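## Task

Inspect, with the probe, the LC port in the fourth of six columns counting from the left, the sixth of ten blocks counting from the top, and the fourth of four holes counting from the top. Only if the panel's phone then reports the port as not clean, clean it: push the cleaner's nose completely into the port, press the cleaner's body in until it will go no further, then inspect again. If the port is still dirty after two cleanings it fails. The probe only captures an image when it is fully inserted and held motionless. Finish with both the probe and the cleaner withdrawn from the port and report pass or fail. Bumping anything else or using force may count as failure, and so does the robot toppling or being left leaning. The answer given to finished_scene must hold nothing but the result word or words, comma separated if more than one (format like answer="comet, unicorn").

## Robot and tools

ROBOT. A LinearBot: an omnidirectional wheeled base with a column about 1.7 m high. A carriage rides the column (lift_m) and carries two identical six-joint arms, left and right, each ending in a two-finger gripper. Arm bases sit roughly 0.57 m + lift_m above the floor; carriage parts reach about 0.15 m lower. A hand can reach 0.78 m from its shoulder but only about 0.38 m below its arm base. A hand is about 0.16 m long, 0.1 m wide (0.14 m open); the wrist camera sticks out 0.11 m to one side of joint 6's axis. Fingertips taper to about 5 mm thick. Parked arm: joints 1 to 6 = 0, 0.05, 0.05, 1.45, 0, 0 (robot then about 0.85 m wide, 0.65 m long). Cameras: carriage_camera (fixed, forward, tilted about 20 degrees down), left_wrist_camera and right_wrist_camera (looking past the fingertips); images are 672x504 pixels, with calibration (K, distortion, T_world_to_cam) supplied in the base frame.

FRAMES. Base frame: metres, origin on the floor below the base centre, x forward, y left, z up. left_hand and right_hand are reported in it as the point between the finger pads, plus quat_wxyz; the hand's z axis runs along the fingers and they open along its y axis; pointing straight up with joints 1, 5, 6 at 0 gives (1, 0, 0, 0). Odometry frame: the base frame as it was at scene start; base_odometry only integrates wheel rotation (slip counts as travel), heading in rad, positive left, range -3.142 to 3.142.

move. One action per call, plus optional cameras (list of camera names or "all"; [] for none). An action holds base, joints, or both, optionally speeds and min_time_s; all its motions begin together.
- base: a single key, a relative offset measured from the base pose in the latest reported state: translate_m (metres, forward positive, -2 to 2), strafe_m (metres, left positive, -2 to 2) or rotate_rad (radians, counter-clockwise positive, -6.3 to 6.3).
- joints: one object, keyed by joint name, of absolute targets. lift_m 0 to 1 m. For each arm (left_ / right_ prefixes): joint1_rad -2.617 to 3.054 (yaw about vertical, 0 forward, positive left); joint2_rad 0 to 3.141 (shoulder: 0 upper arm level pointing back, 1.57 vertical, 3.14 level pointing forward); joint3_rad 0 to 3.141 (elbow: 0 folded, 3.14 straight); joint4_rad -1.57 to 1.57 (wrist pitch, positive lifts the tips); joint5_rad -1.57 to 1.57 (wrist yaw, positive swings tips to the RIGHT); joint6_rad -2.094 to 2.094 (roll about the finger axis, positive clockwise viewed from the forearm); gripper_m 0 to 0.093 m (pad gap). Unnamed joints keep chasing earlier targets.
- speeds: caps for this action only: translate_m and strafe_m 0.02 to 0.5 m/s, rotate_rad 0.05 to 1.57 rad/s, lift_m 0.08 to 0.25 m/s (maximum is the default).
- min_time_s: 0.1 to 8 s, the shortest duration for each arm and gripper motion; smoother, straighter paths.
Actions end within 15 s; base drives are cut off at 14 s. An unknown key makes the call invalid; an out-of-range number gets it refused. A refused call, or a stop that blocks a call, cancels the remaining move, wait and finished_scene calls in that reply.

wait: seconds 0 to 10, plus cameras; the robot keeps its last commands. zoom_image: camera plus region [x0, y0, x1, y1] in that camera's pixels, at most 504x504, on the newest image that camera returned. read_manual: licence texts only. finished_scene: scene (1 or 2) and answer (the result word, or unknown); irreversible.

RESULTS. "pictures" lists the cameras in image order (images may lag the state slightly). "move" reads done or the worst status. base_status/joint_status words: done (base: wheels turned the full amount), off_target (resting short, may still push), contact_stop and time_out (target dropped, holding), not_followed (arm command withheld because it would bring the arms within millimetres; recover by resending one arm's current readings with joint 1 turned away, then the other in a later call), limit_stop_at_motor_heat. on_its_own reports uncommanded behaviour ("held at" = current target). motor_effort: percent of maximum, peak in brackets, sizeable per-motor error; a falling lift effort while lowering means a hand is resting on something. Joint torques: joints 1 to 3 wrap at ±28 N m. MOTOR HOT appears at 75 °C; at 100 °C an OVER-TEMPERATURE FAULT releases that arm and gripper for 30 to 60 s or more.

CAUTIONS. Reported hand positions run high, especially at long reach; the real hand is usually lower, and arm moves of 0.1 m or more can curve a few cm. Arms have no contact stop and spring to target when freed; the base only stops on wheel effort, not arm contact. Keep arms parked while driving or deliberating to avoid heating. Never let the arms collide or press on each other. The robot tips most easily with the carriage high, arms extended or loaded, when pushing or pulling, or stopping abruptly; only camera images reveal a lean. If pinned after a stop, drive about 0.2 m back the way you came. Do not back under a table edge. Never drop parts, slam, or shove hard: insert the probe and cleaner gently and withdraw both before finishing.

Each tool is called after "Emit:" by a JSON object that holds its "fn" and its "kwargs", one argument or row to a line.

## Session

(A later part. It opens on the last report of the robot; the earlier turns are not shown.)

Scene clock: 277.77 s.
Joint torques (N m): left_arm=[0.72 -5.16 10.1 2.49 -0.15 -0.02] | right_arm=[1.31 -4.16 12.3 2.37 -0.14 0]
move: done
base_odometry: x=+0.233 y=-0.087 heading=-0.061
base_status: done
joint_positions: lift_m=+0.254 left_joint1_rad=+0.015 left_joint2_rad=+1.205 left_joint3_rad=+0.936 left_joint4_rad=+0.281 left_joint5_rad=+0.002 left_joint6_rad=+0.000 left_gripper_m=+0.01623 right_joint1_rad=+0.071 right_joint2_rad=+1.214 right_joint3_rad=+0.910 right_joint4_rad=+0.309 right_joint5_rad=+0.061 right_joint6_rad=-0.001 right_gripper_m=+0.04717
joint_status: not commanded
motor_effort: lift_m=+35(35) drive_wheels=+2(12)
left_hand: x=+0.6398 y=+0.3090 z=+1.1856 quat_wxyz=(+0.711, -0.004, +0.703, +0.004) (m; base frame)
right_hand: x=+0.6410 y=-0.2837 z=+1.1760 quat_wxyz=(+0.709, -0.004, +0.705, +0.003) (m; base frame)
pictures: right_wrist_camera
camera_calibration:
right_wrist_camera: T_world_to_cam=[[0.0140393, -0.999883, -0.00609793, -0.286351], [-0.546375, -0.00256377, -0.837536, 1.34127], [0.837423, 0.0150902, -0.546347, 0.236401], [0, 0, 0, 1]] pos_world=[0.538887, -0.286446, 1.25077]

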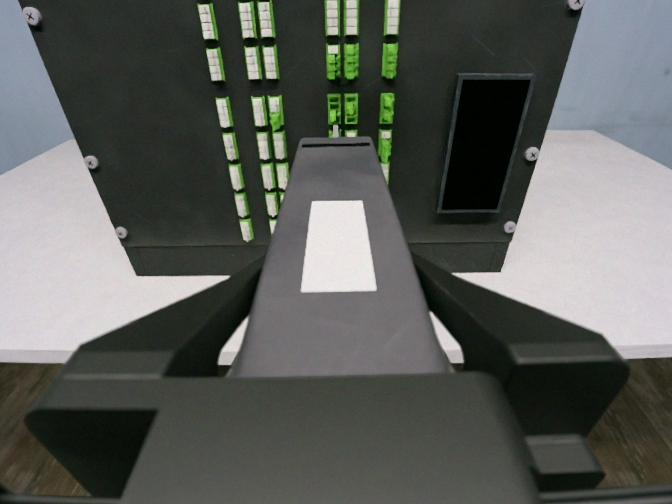

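Emit:
{"fn": "move", "kwargs": {
  "base": {"translate_m":-0.006},
  "speeds": {"translate_m":0.06},
  "cameras": []
}}

Emit:
{"fn": "move", "kwargs": {
  "base": {"rotate_rad":0.0045},
  "speeds": {"rotate_rad":0.1},
  "joints": {"lift_m":0.2542},
  "cameras": ["right_wrist_camera"]
}}

Emit:
{"fn": "zoom_image", "kwargs": {
  "camera": "right_wrist_camera",
  "region": [315, 87, 355, 137]
}}

Emit:
{"fn": "move", "kwargs": {
  "base": {"translate_m":0.004},
  "speeds": {"translate_m":0.03},
  "cameras": ["right_wrist_camera"]
}}

Emit:
{"fn": "zoom_image", "kwargs": {
  "camera": "right_wrist_camera",
  "region": [315, 87, 355, 137]
}}

Scene clock: 294.90 s.
Joint torques (N m): left_arm=[0.69 -5.03 10.18 2.5 -0.15 -0.03] | right_arm=[0.98 -4.1 12.49 2.42 -0.14 0.01]
move: done
base_odometry: x=+0.227 y=-0.086 heading=-0.061
base_status: done
joint_positions: lift_m=+0.254 left_joint1_rad=+0.015 left_joint2_rad=+1.205 left_joint3_rad=+0.936 left_joint4_rad=+0.281 left_joint5_rad=+0.002 left_joint6_rad=+0.000 left_gripper_m=+0.01623 right_joint1_rad=+0.072 right_joint2_rad=+1.214 right_joint3_rad=+0.910 right_joint4_rad=+0.309 right_joint5_rad=+0.060 right_joint6_rad=-0.001 right_gripper_m=+0.04717
joint_status: not commanded
motor_effort: lift_m=+35(35) drive_wheels=-1(13)
left_hand: x=+0.6398 y=+0.3090 z=+1.1856 quat_wxyz=(+0.711, -0.004, +0.703, +0.004) (m; base frame)
right_hand: x=+0.6410 y=-0.2831 z=+1.1760 quat_wxyz=(+0.709, -0.004, +0.705, +0.004) (m; base frame)
pictures: none
No camera images: "cameras" was empty.

Scene clock: 295.33 s.
Joint torques (N m): left_arm=[0.64 -5.18 10.14 2.48 -0.12 -0.03] | right_arm=[0.99 -4.11 12.3 2.37 -0.13 0.01]
move: done
base_odometry: x=+0.227 y=-0.086 heading=-0.057
base_status: done
joint_positions: lift_m=+0.254 left_joint1_rad=+0.015 left_joint2_rad=+1.205 left_joint3_rad=+0.936 left_joint4_rad=+0.282 left_joint5_rad=+0.002 left_joint6_rad=+0.000 left_gripper_m=+0.01623 right_joint1_rad=+0.072 right_joint2_rad=+1.214 right_joint3_rad=+0.910 right_joint4_rad=+0.310 right_joint5_rad=+0.059 right_joint6_rad=-0.001 right_gripper_m=+0.04717
joint_status: all done
motor_effort: lift_m=+35(38) drive_wheels=+3(6)
left_hand: x=+0.6398 y=+0.3092 z=+1.1861 quat_wxyz=(+0.712, -0.005, +0.703, +0.005) (m; base frame)
right_hand: x=+0.6410 y=-0.2826 z=+1.1766 quat_wxyz=(+0.709, -0.005, +0.705, +0.004) (m; base frame)
pictures: right_wrist_camera
camera_calibration:
right_wrist_camera: T_world_to_cam=[[0.0174532, -0.999829, -0.0061599, -0.287406], [-0.545968, -0.00436892, -0.837795, 1.34122], [0.837624, 0.0179853, -0.54595, 0.236963], [0, 0, 0, 1]] pos_world=[0.538793, -0.285759, 1.25127]

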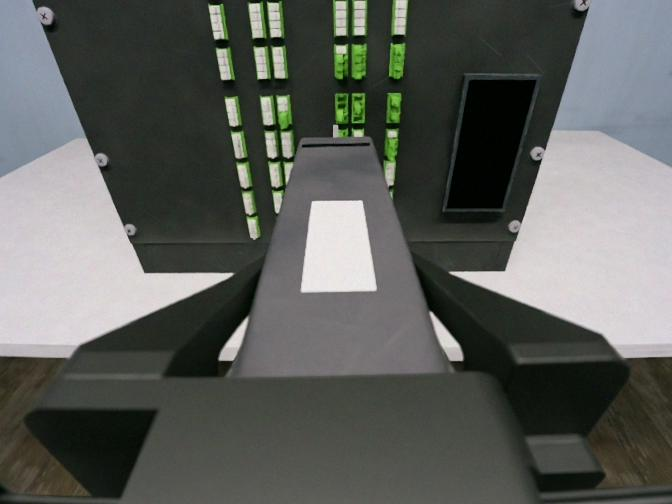

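Scaled by 10.080 from the camera's 672x504 image, which has a finer 960x720 frame.

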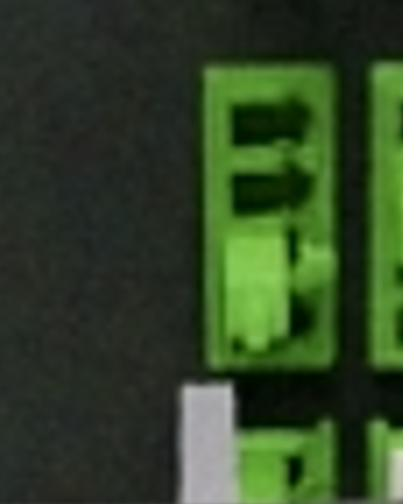

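Scene clock: 296.20 s.
Joint torques (N m): left_arm=[0.69 -5.12 9.96 2.47 -0.14 -0.02] | right_arm=[0.98 -4.18 12.22 2.37 -0.14 0.01]
move: done
base_odometry: x=+0.231 y=-0.087 heading=-0.058
base_status: done
joint_positions: lift_m=+0.254 left_joint1_rad=+0.015 left_joint2_rad=+1.205 left_joint3_rad=+0.936 left_joint4_rad=+0.281 left_joint5_rad=+0.002 left_joint6_rad=+0.000 left_gripper_m=+0.01623 right_joint1_rad=+0.072 right_joint2_rad=+1.214 right_joint3_rad=+0.910 right_joint4_rad=+0.310 right_joint5_rad=+0.059 right_joint6_rad=-0.001 right_gripper_m=+0.04717
joint_status: not commanded
motor_effort: lift_m=+35(35) drive_wheels=+4(13)
left_hand: x=+0.6398 y=+0.3092 z=+1.1860 quat_wxyz=(+0.711, -0.005, +0.703, +0.005) (m; base frame)
right_hand: x=+0.6412 y=-0.2826 z=+1.1763 quat_wxyz=(+0.709, -0.005, +0.705, +0.004) (m; base frame)
pictures: right_wrist_camera
camera_calibration:
right_wrist_camera: T_world_to_cam=[[0.0175028, -0.999828, -0.00608855, -0.287529], [-0.54664, -0.00447021, -0.837356, 1.341], [0.837185, 0.0179843, -0.546625, 0.237685], [0, 0, 0, 1]] pos_world=[0.539093, -0.28576, 1.25107]

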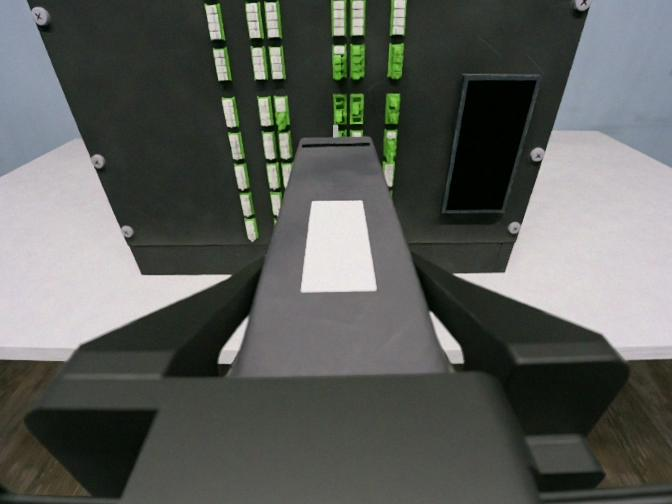

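Scaled by 10.080 from the camera's 672x504 image, which has a finer 960x720 frame.

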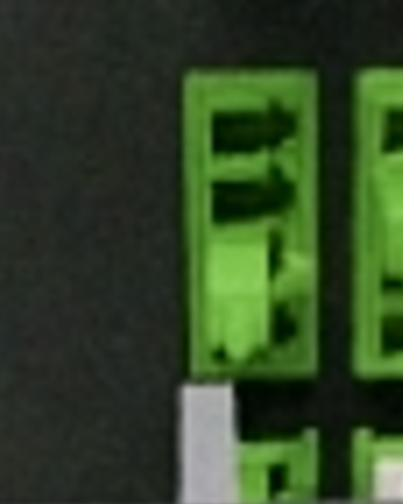

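Emit:
{"fn": "wait", "kwargs": {
  "seconds": 1,
  "cameras": ["right_wrist_camera"]
}}

Emit:
{"fn": "zoom_image", "kwargs": {
  "camera": "right_wrist_camera",
  "region": [315, 87, 355, 137]
}}

Emit:
{"fn": "move", "kwargs": {
  "base": {"translate_m":0.003},
  "speeds": {"translate_m":0.03},
  "cameras": ["right_wrist_camera"]
}}

Emit:
{"fn": "zoom_image", "kwargs": {
  "camera": "right_wrist_camera",
  "region": [315, 87, 355, 137]
}}

Emit:
{"fn": "wait", "kwargs": {
  "seconds": 1,
  "cameras": ["right_wrist_camera"]
}}

Emit:
{"fn": "zoom_image", "kwargs": {
  "camera": "right_wrist_camera",
  "region": [315, 87, 355, 137]
}}

Scene clock: 313.43 s.
Joint torques (N m): left_arm=[0.7 -5.11 10.1 2.49 -0.14 -0.03] | right_arm=[0.95 -4.27 12.33 2.37 -0.13 0.01]
base_odometry: x=+0.231 y=-0.087 heading=-0.058
base_status: done
joint_positions: lift_m=+0.254 left_joint1_rad=+0.015 left_joint2_rad=+1.205 left_joint3_rad=+0.936 left_joint4_rad=+0.281 left_joint5_rad=+0.002 left_joint6_rad=+0.000 left_gripper_m=+0.01623 right_joint1_rad=+0.072 right_joint2_rad=+1.214 right_joint3_rad=+0.910 right_joint4_rad=+0.310 right_joint5_rad=+0.059 right_joint6_rad=-0.001 right_gripper_m=+0.04717
joint_status: not commanded
motor_effort: lift_m=+35(35) drive_wheels=+3(13)
left_hand: x=+0.6398 y=+0.3092 z=+1.1860 quat_wxyz=(+0.711, -0.005, +0.703, +0.005) (m; base frame)
right_hand: x=+0.6412 y=-0.2826 z=+1.1763 quat_wxyz=(+0.709, -0.005, +0.705, +0.004) (m; base frame)
wait: 1.00 s; at rest from the start
pictures: right_wrist_camera
camera_calibration:
right_wrist_camera: T_world_to_cam=[[0.0175028, -0.999828, -0.00608855, -0.287529], [-0.54664, -0.00447021, -0.837356, 1.341], [0.837185, 0.0179843, -0.546625, 0.237685], [0, 0, 0, 1]] pos_world=[0.539093, -0.28576, 1.25107]

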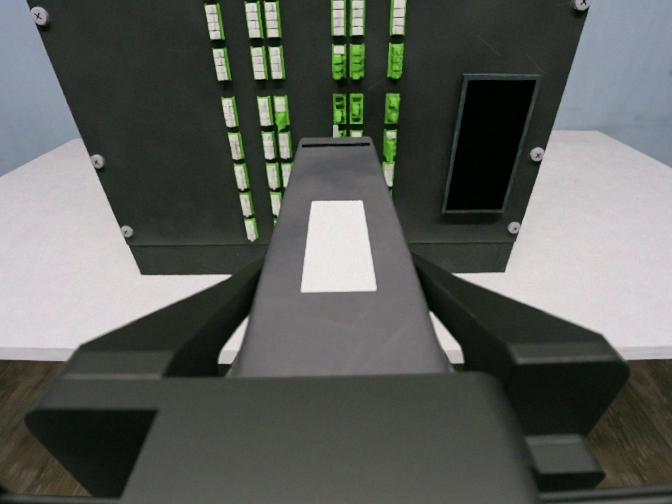

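Scaled by 10.080 from the camera's 672x504 image, which has a finer 960x720 frame.

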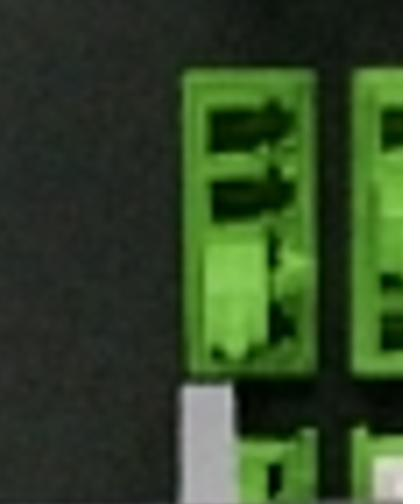

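Scene clock: 314.20 s.
Joint torques (N m): left_arm=[0.68 -5.09 10.11 2.5 -0.14 -0.02] | right_arm=[0.94 -4.31 12.33 2.37 -0.14 0.02]
move: done
base_odometry: x=+0.234 y=-0.087 heading=-0.059
base_status: done
joint_positions: lift_m=+0.254 left_joint1_rad=+0.015 left_joint2_rad=+1.205 left_joint3_rad=+0.936 left_joint4_rad=+0.281 left_joint5_rad=+0.002 left_joint6_rad=+0.000 left_gripper_m=+0.01623 right_joint1_rad=+0.072 right_joint2_rad=+1.214 right_joint3_rad=+0.910 right_joint4_rad=+0.309 right_joint5_rad=+0.059 right_joint6_rad=-0.001 right_gripper_m=+0.04717
joint_status: not commanded
motor_effort: lift_m=+35(35) drive_wheels=+3(13)
left_hand: x=+0.6398 y=+0.3092 z=+1.1861 quat_wxyz=(+0.711, -0.005, +0.703, +0.005) (m; base frame)
right_hand: x=+0.6412 y=-0.2826 z=+1.1762 quat_wxyz=(+0.709, -0.005, +0.705, +0.004) (m; base frame)
pictures: right_wrist_camera
camera_calibration:
right_wrist_camera: T_world_to_cam=[[0.0175006, -0.999828, -0.00609495, -0.28752], [-0.546942, -0.00447016, -0.837158, 1.34084], [0.836987, 0.0179844, -0.546926, 0.238116], [0, 0, 0, 1]] pos_world=[0.539092, -0.28576, 1.25097]

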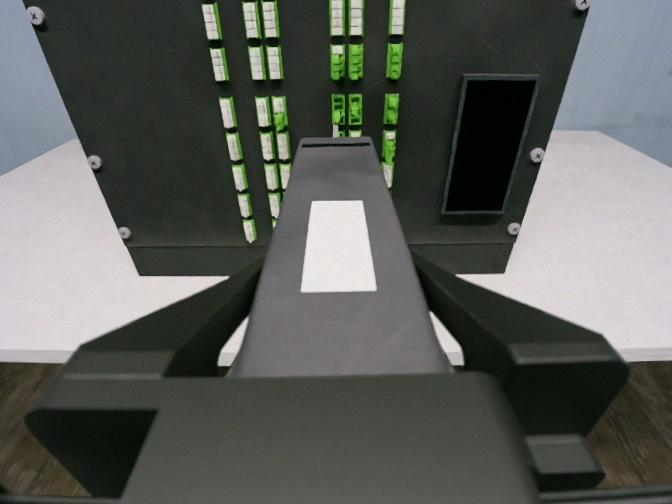

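Scaled by 10.080 from the camera's 672x504 image, which has a finer 960x720 frame.

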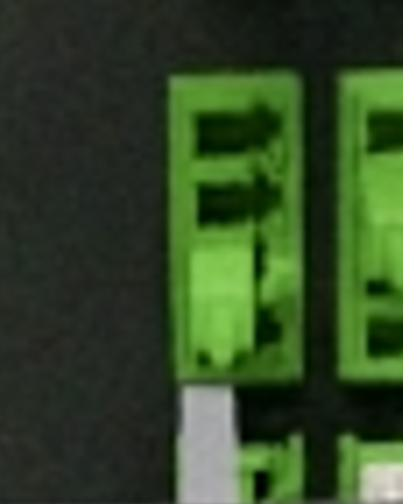

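Scene clock: 315.20 s.
Joint torques (N m): left_arm=[0.69 -5.22 10.11 2.47 -0.14 -0.03] | right_arm=[0.94 -4.36 12.33 2.32 -0.13 0.01]
base_odometry: x=+0.234 y=-0.087 heading=-0.059
base_status: done
joint_positions: lift_m=+0.254 left_joint1_rad=+0.015 left_joint2_rad=+1.205 left_joint3_rad=+0.936 left_joint4_rad=+0.281 left_joint5_rad=+0.002 left_joint6_rad=+0.000 left_gripper_m=+0.01623 right_joint1_rad=+0.072 right_joint2_rad=+1.214 right_joint3_rad=+0.910 right_joint4_rad=+0.309 right_joint5_rad=+0.059 right_joint6_rad=-0.001 right_gripper_m=+0.04717
joint_status: not commanded
motor_effort: lift_m=+35(35) drive_wheels=+3(13)
left_hand: x=+0.6398 y=+0.3092 z=+1.1861 quat_wxyz=(+0.711, -0.005, +0.703, +0.005) (m; base frame)
right_hand: x=+0.6412 y=-0.2826 z=+1.1762 quat_wxyz=(+0.709, -0.005, +0.705, +0.004) (m; base frame)
wait: 1.00 s; at rest by 0.27 s
pictures: right_wrist_camera
camera_calibration:
right_wrist_camera: T_world_to_cam=[[0.0175006, -0.999828, -0.00609495, -0.28752], [-0.546942, -0.00447016, -0.837158, 1.34084], [0.836987, 0.0179844, -0.546926, 0.238116], [0, 0, 0, 1]] pos_world=[0.539092, -0.28576, 1.25097]

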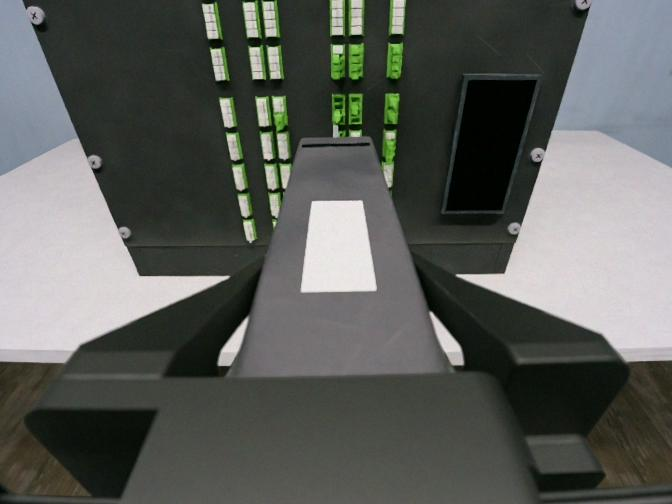

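Scaled by 10.080 from the camera's 672x504 image, which has a finer 960x720 frame.

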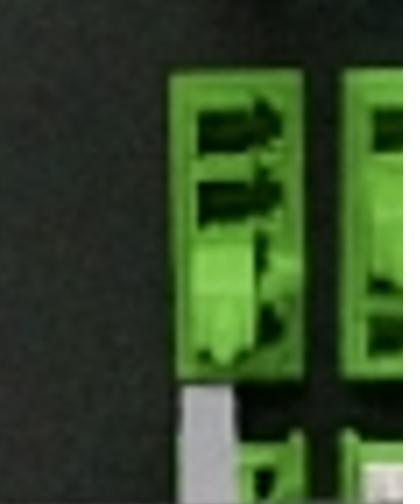

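Emit:
{"fn": "move", "kwargs": {
  "base": {"translate_m":0.01},
  "speeds": {"translate_m":0.04},
  "cameras": ["right_wrist_camera"]
}}

Emit:
{"fn": "zoom_image", "kwargs": {
  "camera": "right_wrist_camera",
  "region": [315, 87, 355, 137]
}}

Scene clock: 323.63 s.
Joint torques (N m): left_arm=[0.69 -4.96 10.03 2.49 -0.14 -0.03] | right_arm=[1.02 -4.33 12.34 2.39 -0.13 0.01]
move: done
base_odometry: x=+0.244 y=-0.088 heading=-0.059
base_status: done
joint_positions: lift_m=+0.254 left_joint1_rad=+0.015 left_joint2_rad=+1.205 left_joint3_rad=+0.936 left_joint4_rad=+0.282 left_joint5_rad=+0.002 left_joint6_rad=+0.000 left_gripper_m=+0.01623 right_joint1_rad=+0.072 right_joint2_rad=+1.214 right_joint3_rad=+0.910 right_joint4_rad=+0.310 right_joint5_rad=+0.059 right_joint6_rad=-0.001 right_gripper_m=+0.04717
joint_status: not commanded
motor_effort: lift_m=+35(35) drive_wheels=-6(11)
left_hand: x=+0.6398 y=+0.3092 z=+1.1861 quat_wxyz=(+0.712, -0.005, +0.703, +0.005) (m; base frame)
right_hand: x=+0.6412 y=-0.2826 z=+1.1763 quat_wxyz=(+0.709, -0.005, +0.705, +0.004) (m; base frame)
pictures: right_wrist_camera
camera_calibration:
right_wrist_camera: T_world_to_cam=[[0.0175028, -0.999828, -0.00608855, -0.287529], [-0.54664, -0.00447021, -0.837356, 1.341], [0.837185, 0.0179843, -0.546625, 0.237685], [0, 0, 0, 1]] pos_world=[0.539093, -0.28576, 1.25107]

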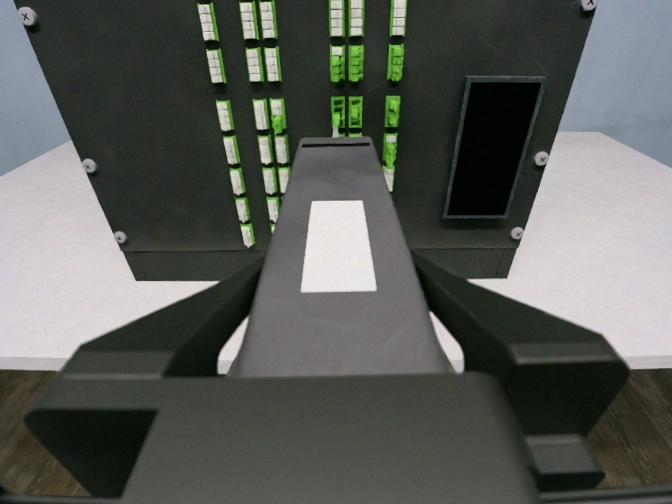

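Scaled by 10.080 from the camera's 672x504 image, which has a finer 960x720 frame.

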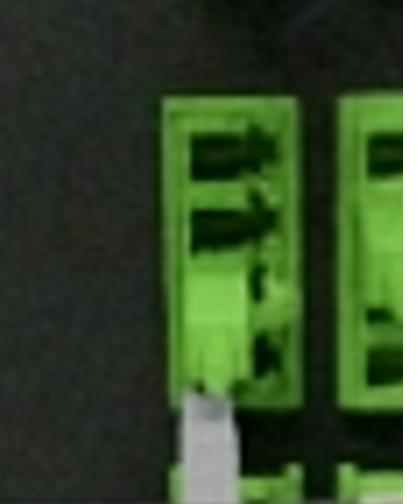

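Emit:
{"fn": "move", "kwargs": {
  "base": {"translate_m":0.004},
  "speeds": {"translate_m":0.03},
  "joints": {"lift_m":0.2546},
  "cameras": ["right_wrist_camera"]
}}

Emit:
{"fn": "zoom_image", "kwargs": {
  "camera": "right_wrist_camera",
  "region": [315, 87, 355, 137]
}}

Scene clock: 332.23 s.
Joint torques (N m): left_arm=[0.66 -5 10.1 2.48 -0.14 -0.03] | right_arm=[1.14 -4.36 12.37 2.37 -0.14 0.01]
move: done
base_odometry: x=+0.248 y=-0.088 heading=-0.060
base_status: done
joint_positions: lift_m=+0.255 left_joint1_rad=+0.015 left_joint2_rad=+1.205 left_joint3_rad=+0.936 left_joint4_rad=+0.282 left_joint5_rad=+0.002 left_joint6_rad=+0.000 left_gripper_m=+0.01623 right_joint1_rad=+0.072 right_joint2_rad=+1.214 right_joint3_rad=+0.910 right_joint4_rad=+0.309 right_joint5_rad=+0.059 right_joint6_rad=-0.001 right_gripper_m=+0.04717
joint_status: all done
motor_effort: lift_m=+35(37) drive_wheels=+2(13)
left_hand: x=+0.6398 y=+0.3092 z=+1.1865 quat_wxyz=(+0.712, -0.005, +0.703, +0.005) (m; base frame)
right_hand: x=+0.6412 y=-0.2826 z=+1.1765 quat_wxyz=(+0.709, -0.005, +0.705, +0.004) (m; base frame)
pictures: right_wrist_camera
camera_calibration:
right_wrist_camera: T_world_to_cam=[[0.0174998, -0.999828, -0.00610229, -0.287508], [-0.54729, -0.00447104, -0.836931, 1.34108], [0.83676, 0.0179859, -0.547274, 0.238893], [0, 0, 0, 1]] pos_world=[0.539092, -0.28576, 1.25137]

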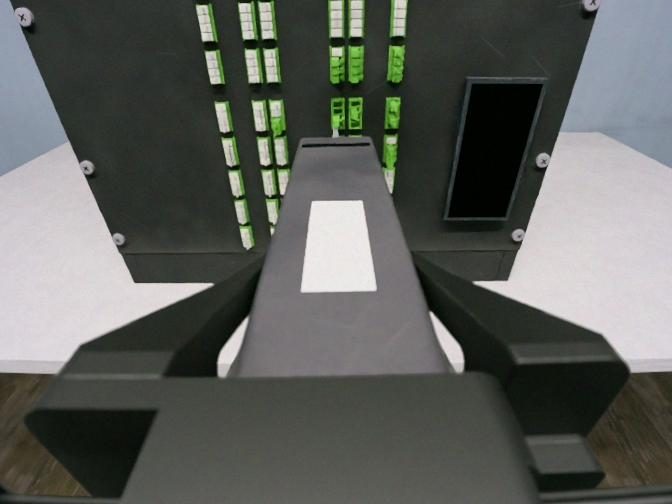

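Scaled by 10.080 from the camera's 672x504 image, which has a finer 960x720 frame.

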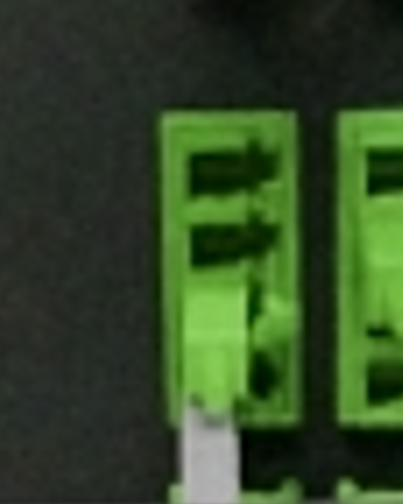

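Emit:
{"fn": "move", "kwargs": {
  "base": {"translate_m":0.003},
  "speeds": {"translate_m":0.03},
  "cameras": ["right_wrist_camera"]
}}

Emit:
{"fn": "zoom_image", "kwargs": {
  "camera": "right_wrist_camera",
  "region": [315, 87, 355, 137]
}}

Scene clock: 337.03 s.
Joint torques (N m): left_arm=[0.75 -5.07 10.03 2.49 -0.14 -0.03] | right_arm=[0.98 -4.3 12.29 2.38 -0.14 0.01]
move: done
base_odometry: x=+0.251 y=-0.089 heading=-0.060
base_status: done
joint_positions: lift_m=+0.255 left_joint1_rad=+0.015 left_joint2_rad=+1.205 left_joint3_rad=+0.936 left_joint4_rad=+0.281 left_joint5_rad=+0.002 left_joint6_rad=+0.000 left_gripper_m=+0.01623 right_joint1_rad=+0.072 right_joint2_rad=+1.214 right_joint3_rad=+0.910 right_joint4_rad=+0.309 right_joint5_rad=+0.059 right_joint6_rad=-0.001 right_gripper_m=+0.04717
joint_status: not commanded
motor_effort: lift_m=+35(35) drive_wheels=-5(13)
left_hand: x=+0.6398 y=+0.3092 z=+1.1865 quat_wxyz=(+0.711, -0.005, +0.703, +0.005) (m; base frame)
right_hand: x=+0.6412 y=-0.2826 z=+1.1765 quat_wxyz=(+0.709, -0.005, +0.705, +0.004) (m; base frame)
pictures: right_wrist_camera
camera_calibration:
right_wrist_camera: T_world_to_cam=[[0.0174998, -0.999828, -0.00610229, -0.287508], [-0.54729, -0.00447104, -0.836931, 1.34108], [0.83676, 0.0179859, -0.547274, 0.238893], [0, 0, 0, 1]] pos_world=[0.539092, -0.28576, 1.25137]

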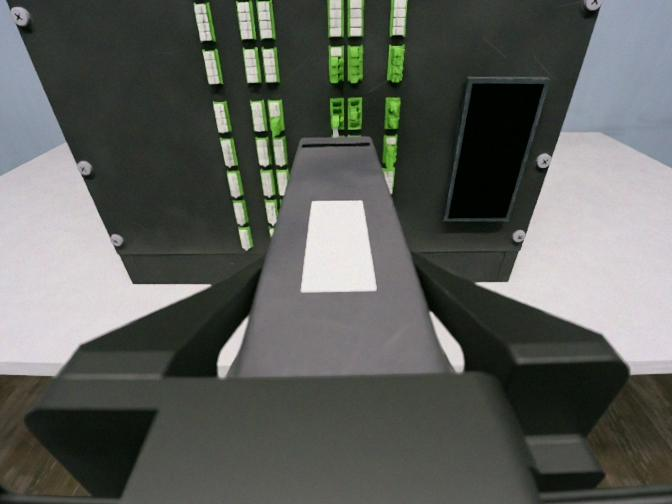

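Scaled by 10.080 from the camera's 672x504 image, which has a finer 960x720 frame.

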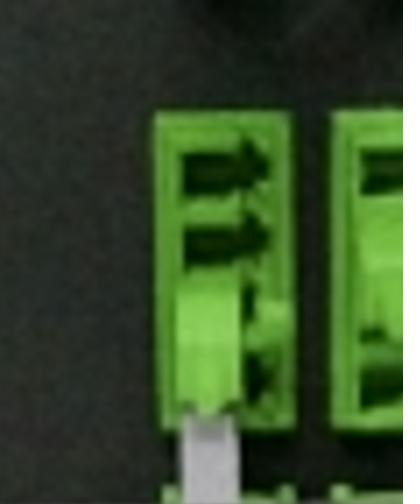

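Emit:
{"fn": "move", "kwargs": {
  "base": {"translate_m":0.003},
  "speeds": {"translate_m":0.03},
  "joints": {"lift_m":0.2552},
  "cameras": ["right_wrist_camera"]
}}

Emit:
{"fn": "zoom_image", "kwargs": {
  "camera": "right_wrist_camera",
  "region": [315, 87, 355, 137]
}}

Scene clock: 347.07 s.
Joint torques (N m): left_arm=[0.69 -5.27 9.99 2.51 -0.14 -0.03] | right_arm=[0.96 -4.34 12.27 2.39 -0.13 0.01]
move: done
base_odometry: x=+0.254 y=-0.089 heading=-0.061
base_status: done
joint_positions: lift_m=+0.255 left_joint1_rad=+0.015 left_joint2_rad=+1.205 left_joint3_rad=+0.936 left_joint4_rad=+0.281 left_joint5_rad=+0.002 left_joint6_rad=+0.000 left_gripper_m=+0.01623 right_joint1_rad=+0.072 right_joint2_rad=+1.214 right_joint3_rad=+0.910 right_joint4_rad=+0.308 right_joint5_rad=+0.059 right_joint6_rad=-0.001 right_gripper_m=+0.04717
joint_status: all done
motor_effort: lift_m=+35(38) drive_wheels=+2(12)
left_hand: x=+0.6398 y=+0.3092 z=+1.1871 quat_wxyz=(+0.711, -0.005, +0.703, +0.005) (m; base frame)
right_hand: x=+0.6412 y=-0.2826 z=+1.1769 quat_wxyz=(+0.708, -0.005, +0.706, +0.004) (m; base frame)
pictures: right_wrist_camera
camera_calibration:
right_wrist_camera: T_world_to_cam=[[0.0174632, -0.99983, -0.0059835, -0.287637], [-0.548263, -0.00457126, -0.836293, 1.34117], [0.836123, 0.0178849, -0.54825, 0.240569], [0, 0, 0, 1]] pos_world=[0.539191, -0.28576, 1.25178]

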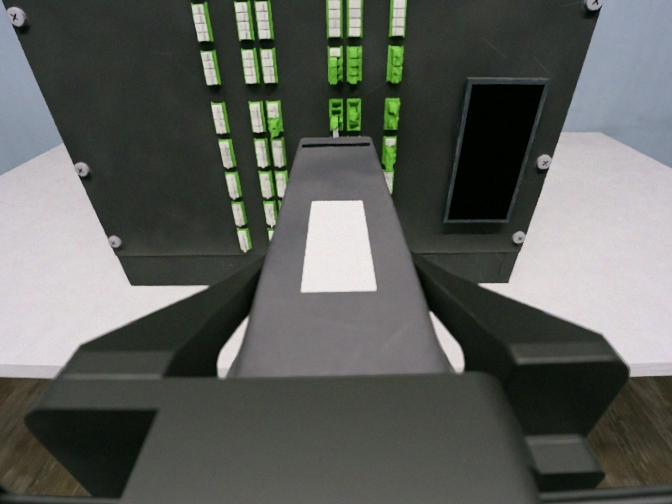

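Scaled by 10.080 from the camera's 672x504 image, which has a finer 960x720 frame.

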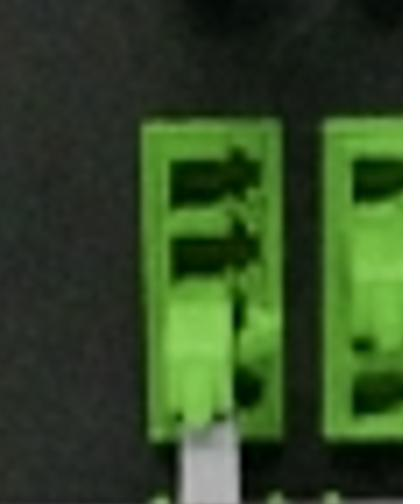

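Emit:
{"fn": "move", "kwargs": {
  "joints": {"right_joint5_rad":0.047},
  "cameras": ["right_wrist_camera"]
}}

Emit:
{"fn": "zoom_image", "kwargs": {
  "camera": "right_wrist_camera",
  "region": [315, 87, 355, 137]
}}

Scene clock: 353.13 s.
Joint torques (N m): left_arm=[0.7 -5.11 10.1 2.49 -0.14 -0.03] | right_arm=[0.95 -4.29 12.31 2.39 -0.12 0.01]
move: done
base_odometry: x=+0.254 y=-0.089 heading=-0.061
base_status: not commanded
joint_positions: lift_m=+0.255 left_joint1_rad=+0.015 left_joint2_rad=+1.205 left_joint3_rad=+0.936 left_joint4_rad=+0.281 left_joint5_rad=+0.002 left_joint6_rad=+0.000 left_gripper_m=+0.01623 right_joint1_rad=+0.072 right_joint2_rad=+1.214 right_joint3_rad=+0.910 right_joint4_rad=+0.308 right_joint5_rad=+0.057 right_joint6_rad=-0.001 right_gripper_m=+0.04717
joint_status: all done
motor_effort: lift_m=+35(35) drive_wheels=+2(2)
left_hand: x=+0.6398 y=+0.3092 z=+1.1871 quat_wxyz=(+0.711, -0.005, +0.703, +0.005) (m; base frame)
right_hand: x=+0.6412 y=-0.2822 z=+1.1769 quat_wxyz=(+0.708, -0.006, +0.706, +0.005) (m; base frame)
pictures: right_wrist_camera
camera_calibration:
right_wrist_camera: T_world_to_cam=[[0.0197094, -0.999788, -0.00601555, -0.288605], [-0.548234, -0.00577576, -0.836305, 1.34082], [0.836093, 0.019781, -0.548231, 0.241096], [0, 0, 0, 1]] pos_world=[0.539195, -0.285569, 1.25178]

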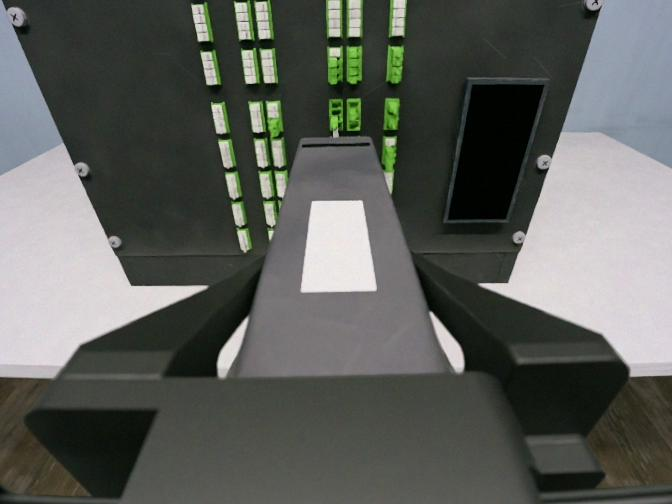

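Scaled by 10.080 from the camera's 672x504 image, which has a finer 960x720 frame.

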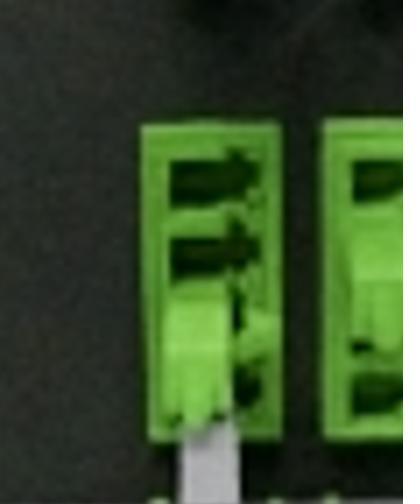

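Emit:
{"fn": "move", "kwargs": {
  "base": {"translate_m":0.002},
  "speeds": {"translate_m":0.03},
  "cameras": ["right_wrist_camera"]
}}

Emit:
{"fn": "zoom_image", "kwargs": {
  "camera": "right_wrist_camera",
  "region": [315, 87, 355, 137]
}}

Scene clock: 359.03 s.
Joint torques (N m): left_arm=[0.69 -5.03 9.98 2.5 -0.14 -0.03] | right_arm=[0.92 -4.29 12.26 2.4 -0.15 0.01]
move: done
base_odometry: x=+0.256 y=-0.089 heading=-0.061
base_status: done
joint_positions: lift_m=+0.255 left_joint1_rad=+0.015 left_joint2_rad=+1.205 left_joint3_rad=+0.936 left_joint4_rad=+0.281 left_joint5_rad=+0.002 left_joint6_rad=+0.000 left_gripper_m=+0.01623 right_joint1_rad=+0.072 right_joint2_rad=+1.214 right_joint3_rad=+0.910 right_joint4_rad=+0.308 right_joint5_rad=+0.055 right_joint6_rad=-0.001 right_gripper_m=+0.04717
joint_status: not commanded
motor_effort: lift_m=+35(35) drive_wheels=-6(13)
left_hand: x=+0.6398 y=+0.3092 z=+1.1871 quat_wxyz=(+0.711, -0.005, +0.703, +0.005) (m; base frame)
right_hand: x=+0.6412 y=-0.2818 z=+1.1769 quat_wxyz=(+0.708, -0.007, +0.706, +0.006) (m; base frame)
pictures: right_wrist_camera
camera_calibration:
right_wrist_camera: T_world_to_cam=[[0.0220117, -0.99974, -0.00596493, -0.289706], [-0.548243, -0.00708121, -0.836289, 1.34044], [0.836029, 0.0216784, -0.548256, 0.241696], [0, 0, 0, 1]] pos_world=[0.539199, -0.285378, 1.25178]

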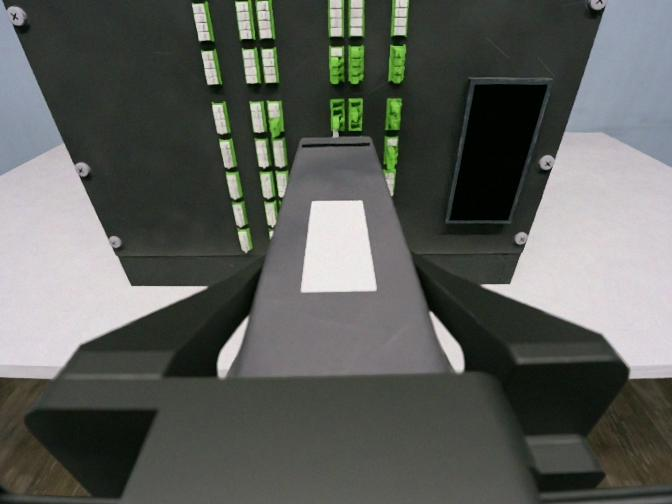

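Scaled by 10.080 from the camera's 672x504 image, which has a finer 960x720 frame.

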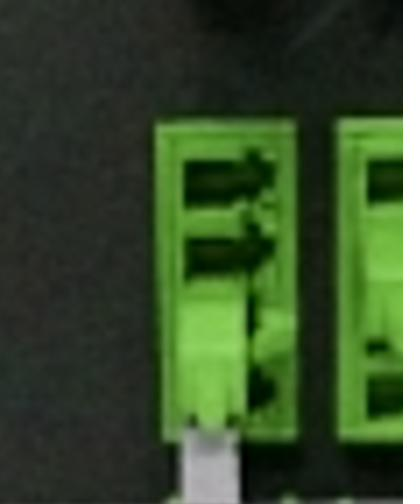

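Emit:
{"fn": "move", "kwargs": {
  "base": {"translate_m":0.003},
  "speeds": {"translate_m":0.03},
  "joints": {"right_joint5_rad":0.052},
  "cameras": ["right_wrist_camera"]
}}

Emit:
{"fn": "zoom_image", "kwargs": {
  "camera": "right_wrist_camera",
  "region": [315, 87, 355, 137]
}}

Scene clock: 364.07 s.
Joint torques (N m): left_arm=[0.84 -5 10.04 2.47 -0.14 -0.03] | right_arm=[0.95 -4.14 12.38 2.35 -0.1 0.01]
move: done
base_odometry: x=+0.259 y=-0.090 heading=-0.062
base_status: done
joint_positions: lift_m=+0.255 left_joint1_rad=+0.015 left_joint2_rad=+1.205 left_joint3_rad=+0.936 left_joint4_rad=+0.281 left_joint5_rad=+0.002 left_joint6_rad=+0.000 left_gripper_m=+0.01623 right_joint1_rad=+0.072 right_joint2_rad=+1.214 right_joint3_rad=+0.910 right_joint4_rad=+0.308 right_joint5_rad=+0.055 right_joint6_rad=-0.001 right_gripper_m=+0.04717
joint_status: all done
motor_effort: lift_m=+35(35) drive_wheels=-6(12)
left_hand: x=+0.6398 y=+0.3092 z=+1.1871 quat_wxyz=(+0.711, -0.005, +0.703, +0.005) (m; base frame)
right_hand: x=+0.6412 y=-0.2819 z=+1.1769 quat_wxyz=(+0.708, -0.006, +0.706, +0.006) (m; base frame)
pictures: right_wrist_camera
camera_calibration:
right_wrist_camera: T_world_to_cam=[[0.0216517, -0.999748, -0.00595963, -0.289618], [-0.547902, -0.00687943, -0.836514, 1.34068], [0.836262, 0.0213773, -0.547913, 0.24111], [0, 0, 0, 1]] pos_world=[0.539199, -0.285476, 1.25188]

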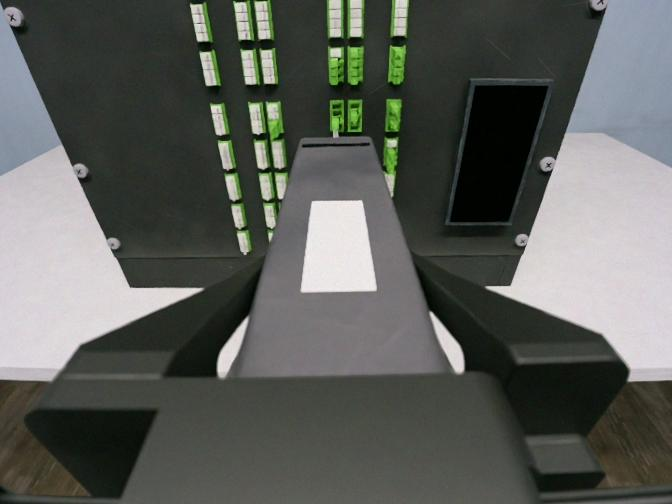

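Scaled by 10.080 from the camera's 672x504 image, which has a finer 960x720 frame.

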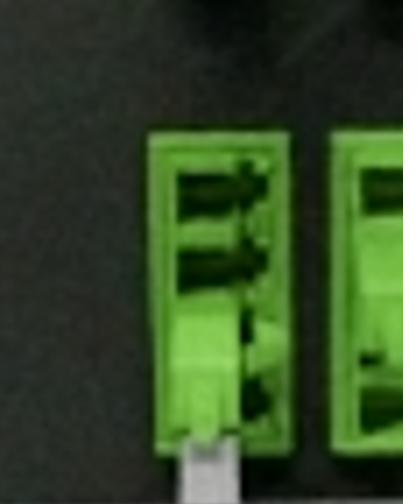

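Emit:
{"fn": "move", "kwargs": {
  "base": {"translate_m":0.003},
  "speeds": {"translate_m":0.03},
  "cameras": ["right_wrist_camera"]
}}

Emit:
{"fn": "zoom_image", "kwargs": {
  "camera": "right_wrist_camera",
  "region": [315, 87, 355, 137]
}}

Scene clock: 369.30 s.
Joint torques (N m): left_arm=[0.69 -5.15 10.06 2.5 -0.14 -0.03] | right_arm=[0.94 -4.52 12.33 2.38 -0.09 0]
move: done
base_odometry: x=+0.262 y=-0.090 heading=-0.062
base_status: done
joint_positions: lift_m=+0.255 left_joint1_rad=+0.015 left_joint2_rad=+1.206 left_joint3_rad=+0.936 left_joint4_rad=+0.281 left_joint5_rad=+0.002 left_joint6_rad=+0.000 left_gripper_m=+0.01623 right_joint1_rad=+0.072 right_joint2_rad=+1.218 right_joint3_rad=+0.910 right_joint4_rad=+0.310 right_joint5_rad=+0.055 right_joint6_rad=-0.001 right_gripper_m=+0.04717
joint_status: not commanded
motor_effort: lift_m=+35(35) drive_wheels=-5(12)
left_hand: x=+0.6401 y=+0.3092 z=+1.1866 quat_wxyz=(+0.711, -0.005, +0.703, +0.005) (m; base frame)
right_hand: x=+0.6420 y=-0.2817 z=+1.1759 quat_wxyz=(+0.708, -0.007, +0.706, +0.006) (m; base frame)
pictures: right_wrist_camera
camera_calibration:
right_wrist_camera: T_world_to_cam=[[0.0220557, -0.999739, -0.00591567, -0.289815], [-0.549517, -0.00717961, -0.835452, 1.33997], [0.835192, 0.0216773, -0.549532, 0.242612], [0, 0, 0, 1]] pos_world=[0.540098, -0.285378, 1.25109]

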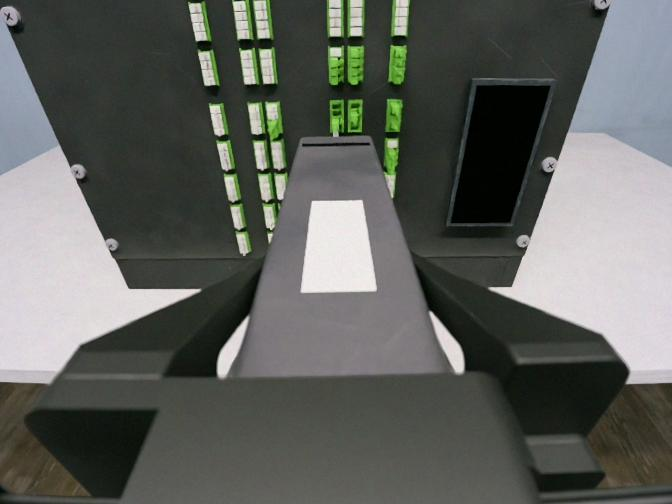

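Scaled by 10.080 from the camera's 672x504 image, which has a finer 960x720 frame.

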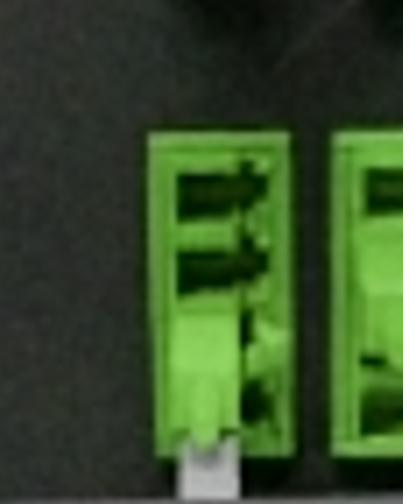

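Emit:
{"fn": "move", "kwargs": {
  "joints": {"lift_m":0.256},
  "cameras": ["right_wrist_camera"]
}}

Emit:
{"fn": "zoom_image", "kwargs": {
  "camera": "right_wrist_camera",
  "region": [315, 87, 355, 137]
}}

Scene clock: 378.70 s.
Joint torques (N m): left_arm=[0.7 -5.24 10.04 2.53 -0.14 -0.03] | right_arm=[0.92 -4.33 12.46 2.41 -0.09 0]
move: done
base_odometry: x=+0.262 y=-0.090 heading=-0.062
base_status: not commanded
joint_positions: lift_m=+0.256 left_joint1_rad=+0.015 left_joint2_rad=+1.206 left_joint3_rad=+0.936 left_joint4_rad=+0.281 left_joint5_rad=+0.002 left_joint6_rad=+0.000 left_gripper_m=+0.01623 right_joint1_rad=+0.072 right_joint2_rad=+1.218 right_joint3_rad=+0.910 right_joint4_rad=+0.308 right_joint5_rad=+0.055 right_joint6_rad=-0.001 right_gripper_m=+0.04717
joint_status: all done
motor_effort: lift_m=+35(38) drive_wheels=-5(6)
left_hand: x=+0.6401 y=+0.3092 z=+1.1874 quat_wxyz=(+0.711, -0.005, +0.703, +0.005) (m; base frame)
right_hand: x=+0.6420 y=-0.2817 z=+1.1765 quat_wxyz=(+0.707, -0.007, +0.707, +0.006) (m; base frame)
pictures: right_wrist_camera
camera_calibration:
right_wrist_camera: T_world_to_cam=[[0.02202, -0.999741, -0.00580229, -0.289937], [-0.550419, -0.00727802, -0.834857, 1.34024], [0.834598, 0.0215772, -0.550436, 0.244286], [0, 0, 0, 1]] pos_world=[0.540197, -0.285378, 1.25169]

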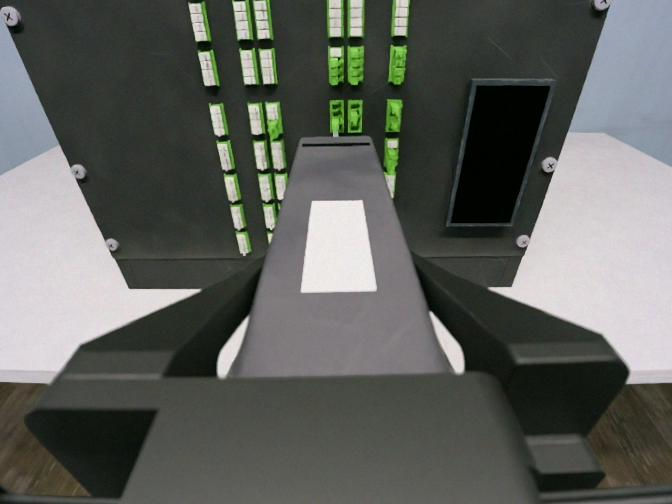

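Scaled by 10.080 from the camera's 672x504 image, which has a finer 960x720 frame.

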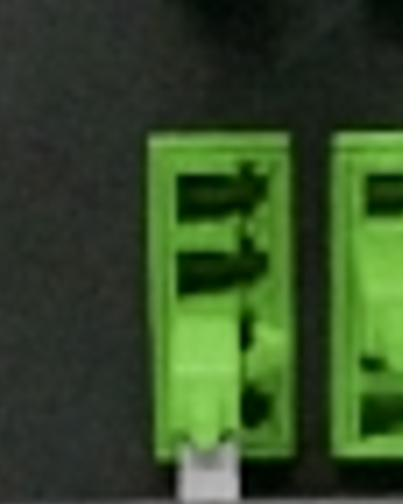

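Emit:
{"fn": "move", "kwargs": {
  "base": {"translate_m":0.003},
  "speeds": {"translate_m":0.03},
  "joints": {"lift_m":0.2555},
  "cameras": ["right_wrist_camera"]
}}

Emit:
{"fn": "zoom_image", "kwargs": {
  "camera": "right_wrist_camera",
  "region": [315, 87, 355, 137]
}}

Scene clock: 384.07 s.
Joint torques (N m): left_arm=[0.75 -5.24 9.98 2.48 -0.14 -0.03] | right_arm=[0.94 -3.51 12.18 2.5 -0.13 0.01]
move: done
base_odometry: x=+0.265 y=-0.091 heading=-0.063
base_status: done
joint_positions: lift_m=+0.255 left_joint1_rad=+0.015 left_joint2_rad=+1.206 left_joint3_rad=+0.936 left_joint4_rad=+0.282 left_joint5_rad=+0.002 left_joint6_rad=+0.000 left_gripper_m=+0.01623 right_joint1_rad=+0.073 right_joint2_rad=+1.207 right_joint3_rad=+0.910 right_joint4_rad=+0.296 right_joint5_rad=+0.055 right_joint6_rad=-0.001 right_gripper_m=+0.04717
joint_status: all done
motor_effort: lift_m=+35(35) drive_wheels=+2(13)
left_hand: x=+0.6401 y=+0.3092 z=+1.1870 quat_wxyz=(+0.711, -0.005, +0.703, +0.005) (m; base frame)
right_hand: x=+0.6394 y=-0.2818 z=+1.1774 quat_wxyz=(+0.707, -0.007, +0.707, +0.006) (m; base frame)
pictures: right_wrist_camera
camera_calibration:
right_wrist_camera: T_world_to_cam=[[0.0224276, -0.999732, -0.00575047, -0.290159], [-0.55173, -0.00758019, -0.833989, 1.33923], [0.833721, 0.0218771, -0.551752, 0.249132], [0, 0, 0, 1]] pos_world=[0.537696, -0.28538, 1.2527]

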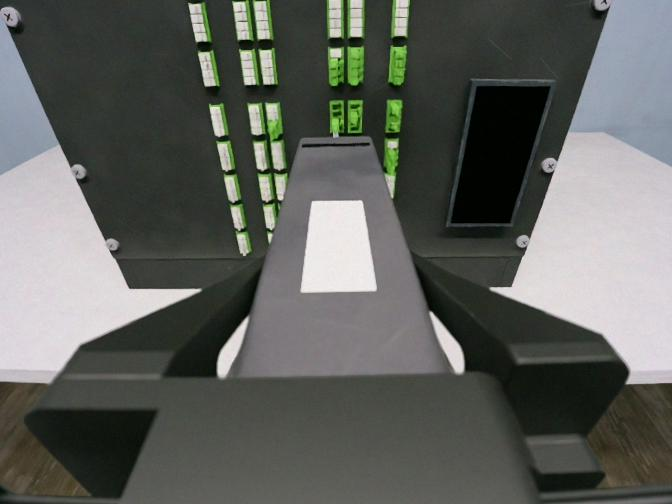

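Scaled by 10.080 from the camera's 672x504 image, which has a finer 960x720 frame.

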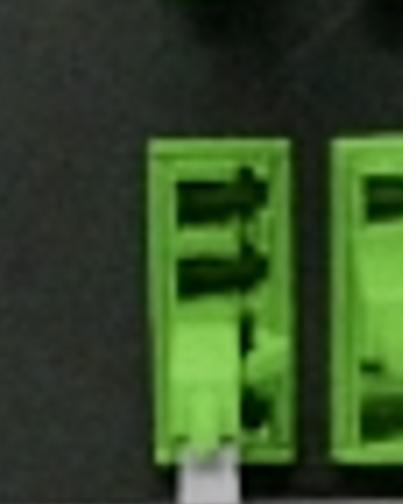

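Emit:
{"fn": "move", "kwargs": {
  "base": {"translate_m":-0.004},
  "speeds": {"translate_m":0.03},
  "cameras": []
}}

Emit:
{"fn": "move", "kwargs": {
  "joints": {"right_joint4_rad":0.39},
  "cameras": ["right_wrist_camera"]
}}

Emit:
{"fn": "zoom_image", "kwargs": {
  "camera": "right_wrist_camera",
  "region": [315, 87, 355, 137]
}}

Scene clock: 393.33 s.
Joint torques (N m): left_arm=[0.73 -5.18 10.09 2.48 -0.14 -0.03] | right_arm=[1.1 -4.38 12.18 2.39 -0.08 0.02]
move: done
base_odometry: x=+0.261 y=-0.090 heading=-0.063
base_status: done
joint_positions: lift_m=+0.255 left_joint1_rad=+0.015 left_joint2_rad=+1.206 left_joint3_rad=+0.936 left_joint4_rad=+0.281 left_joint5_rad=+0.002 left_joint6_rad=+0.000 left_gripper_m=+0.01623 right_joint1_rad=+0.073 right_joint2_rad=+1.217 right_joint3_rad=+0.910 right_joint4_rad=+0.309 right_joint5_rad=+0.054 right_joint6_rad=-0.001 right_gripper_m=+0.04717
joint_status: not commanded
motor_effort: lift_m=+35(35) drive_wheels=+0(14)
left_hand: x=+0.6401 y=+0.3092 z=+1.1869 quat_wxyz=(+0.711, -0.005, +0.703, +0.005) (m; base frame)
right_hand: x=+0.6417 y=-0.2814 z=+1.1765 quat_wxyz=(+0.708, -0.007, +0.706, +0.006) (m; base frame)
pictures: none
No camera images: "cameras" was empty.

Scene clock: 393.73 s.
Joint torques (N m): left_arm=[0.7 -5.2 9.96 2.52 -0.14 -0.02] | right_arm=[0.91 -4.42 12.31 2.47 -0.07 0]
move: off_target
base_odometry: x=+0.261 y=-0.090 heading=-0.063
base_status: not commanded
joint_positions: lift_m=+0.255 left_joint1_rad=+0.015 left_joint2_rad=+1.206 left_joint3_rad=+0.936 left_joint4_rad=+0.281 left_joint5_rad=+0.002 left_joint6_rad=+0.000 left_gripper_m=+0.01623 right_joint1_rad=+0.073 right_joint2_rad=+1.217 right_joint3_rad=+0.910 right_joint4_rad=+0.309 right_joint5_rad=+0.054 right_joint6_rad=-0.001 right_gripper_m=+0.04717
joint_status: right_joint4_rad off_target (ended at +0.309, target +0.390)
motor_effort: lift_m=+35(35) drive_wheels=+0(4)
left_hand: x=+0.6401 y=+0.3092 z=+1.1869 quat_wxyz=(+0.711, -0.005, +0.703, +0.005) (m; base frame)
right_hand: x=+0.6417 y=-0.2814 z=+1.1766 quat_wxyz=(+0.708, -0.007, +0.706, +0.006) (m; base frame)
pictures: right_wrist_camera
camera_calibration:
right_wrist_camera: T_world_to_cam=[[0.0235866, -0.999704, -0.00593896, -0.290398], [-0.548818, -0.0079827, -0.835904, 1.34026], [0.835609, 0.0229755, -0.548844, 0.242468], [0, 0, 0, 1]] pos_world=[0.539801, -0.285184, 1.25168]

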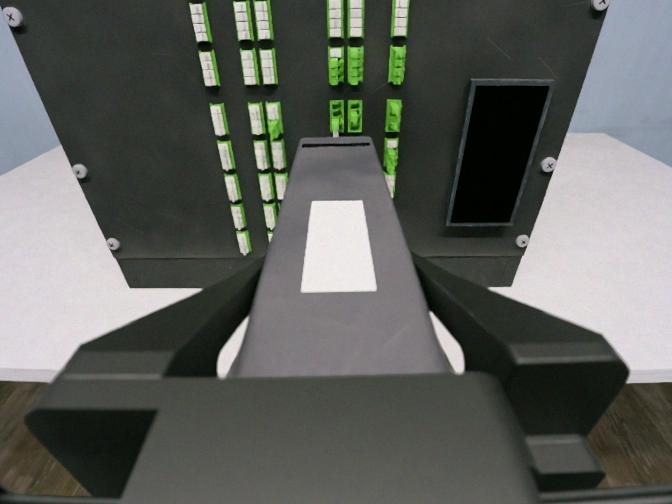

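Scaled by 10.080 from the camera's 672x504 image, which has a finer 960x720 frame.

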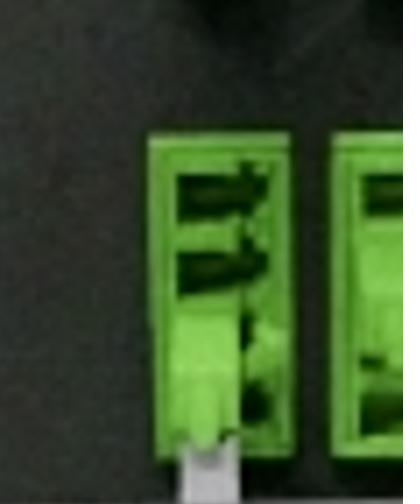

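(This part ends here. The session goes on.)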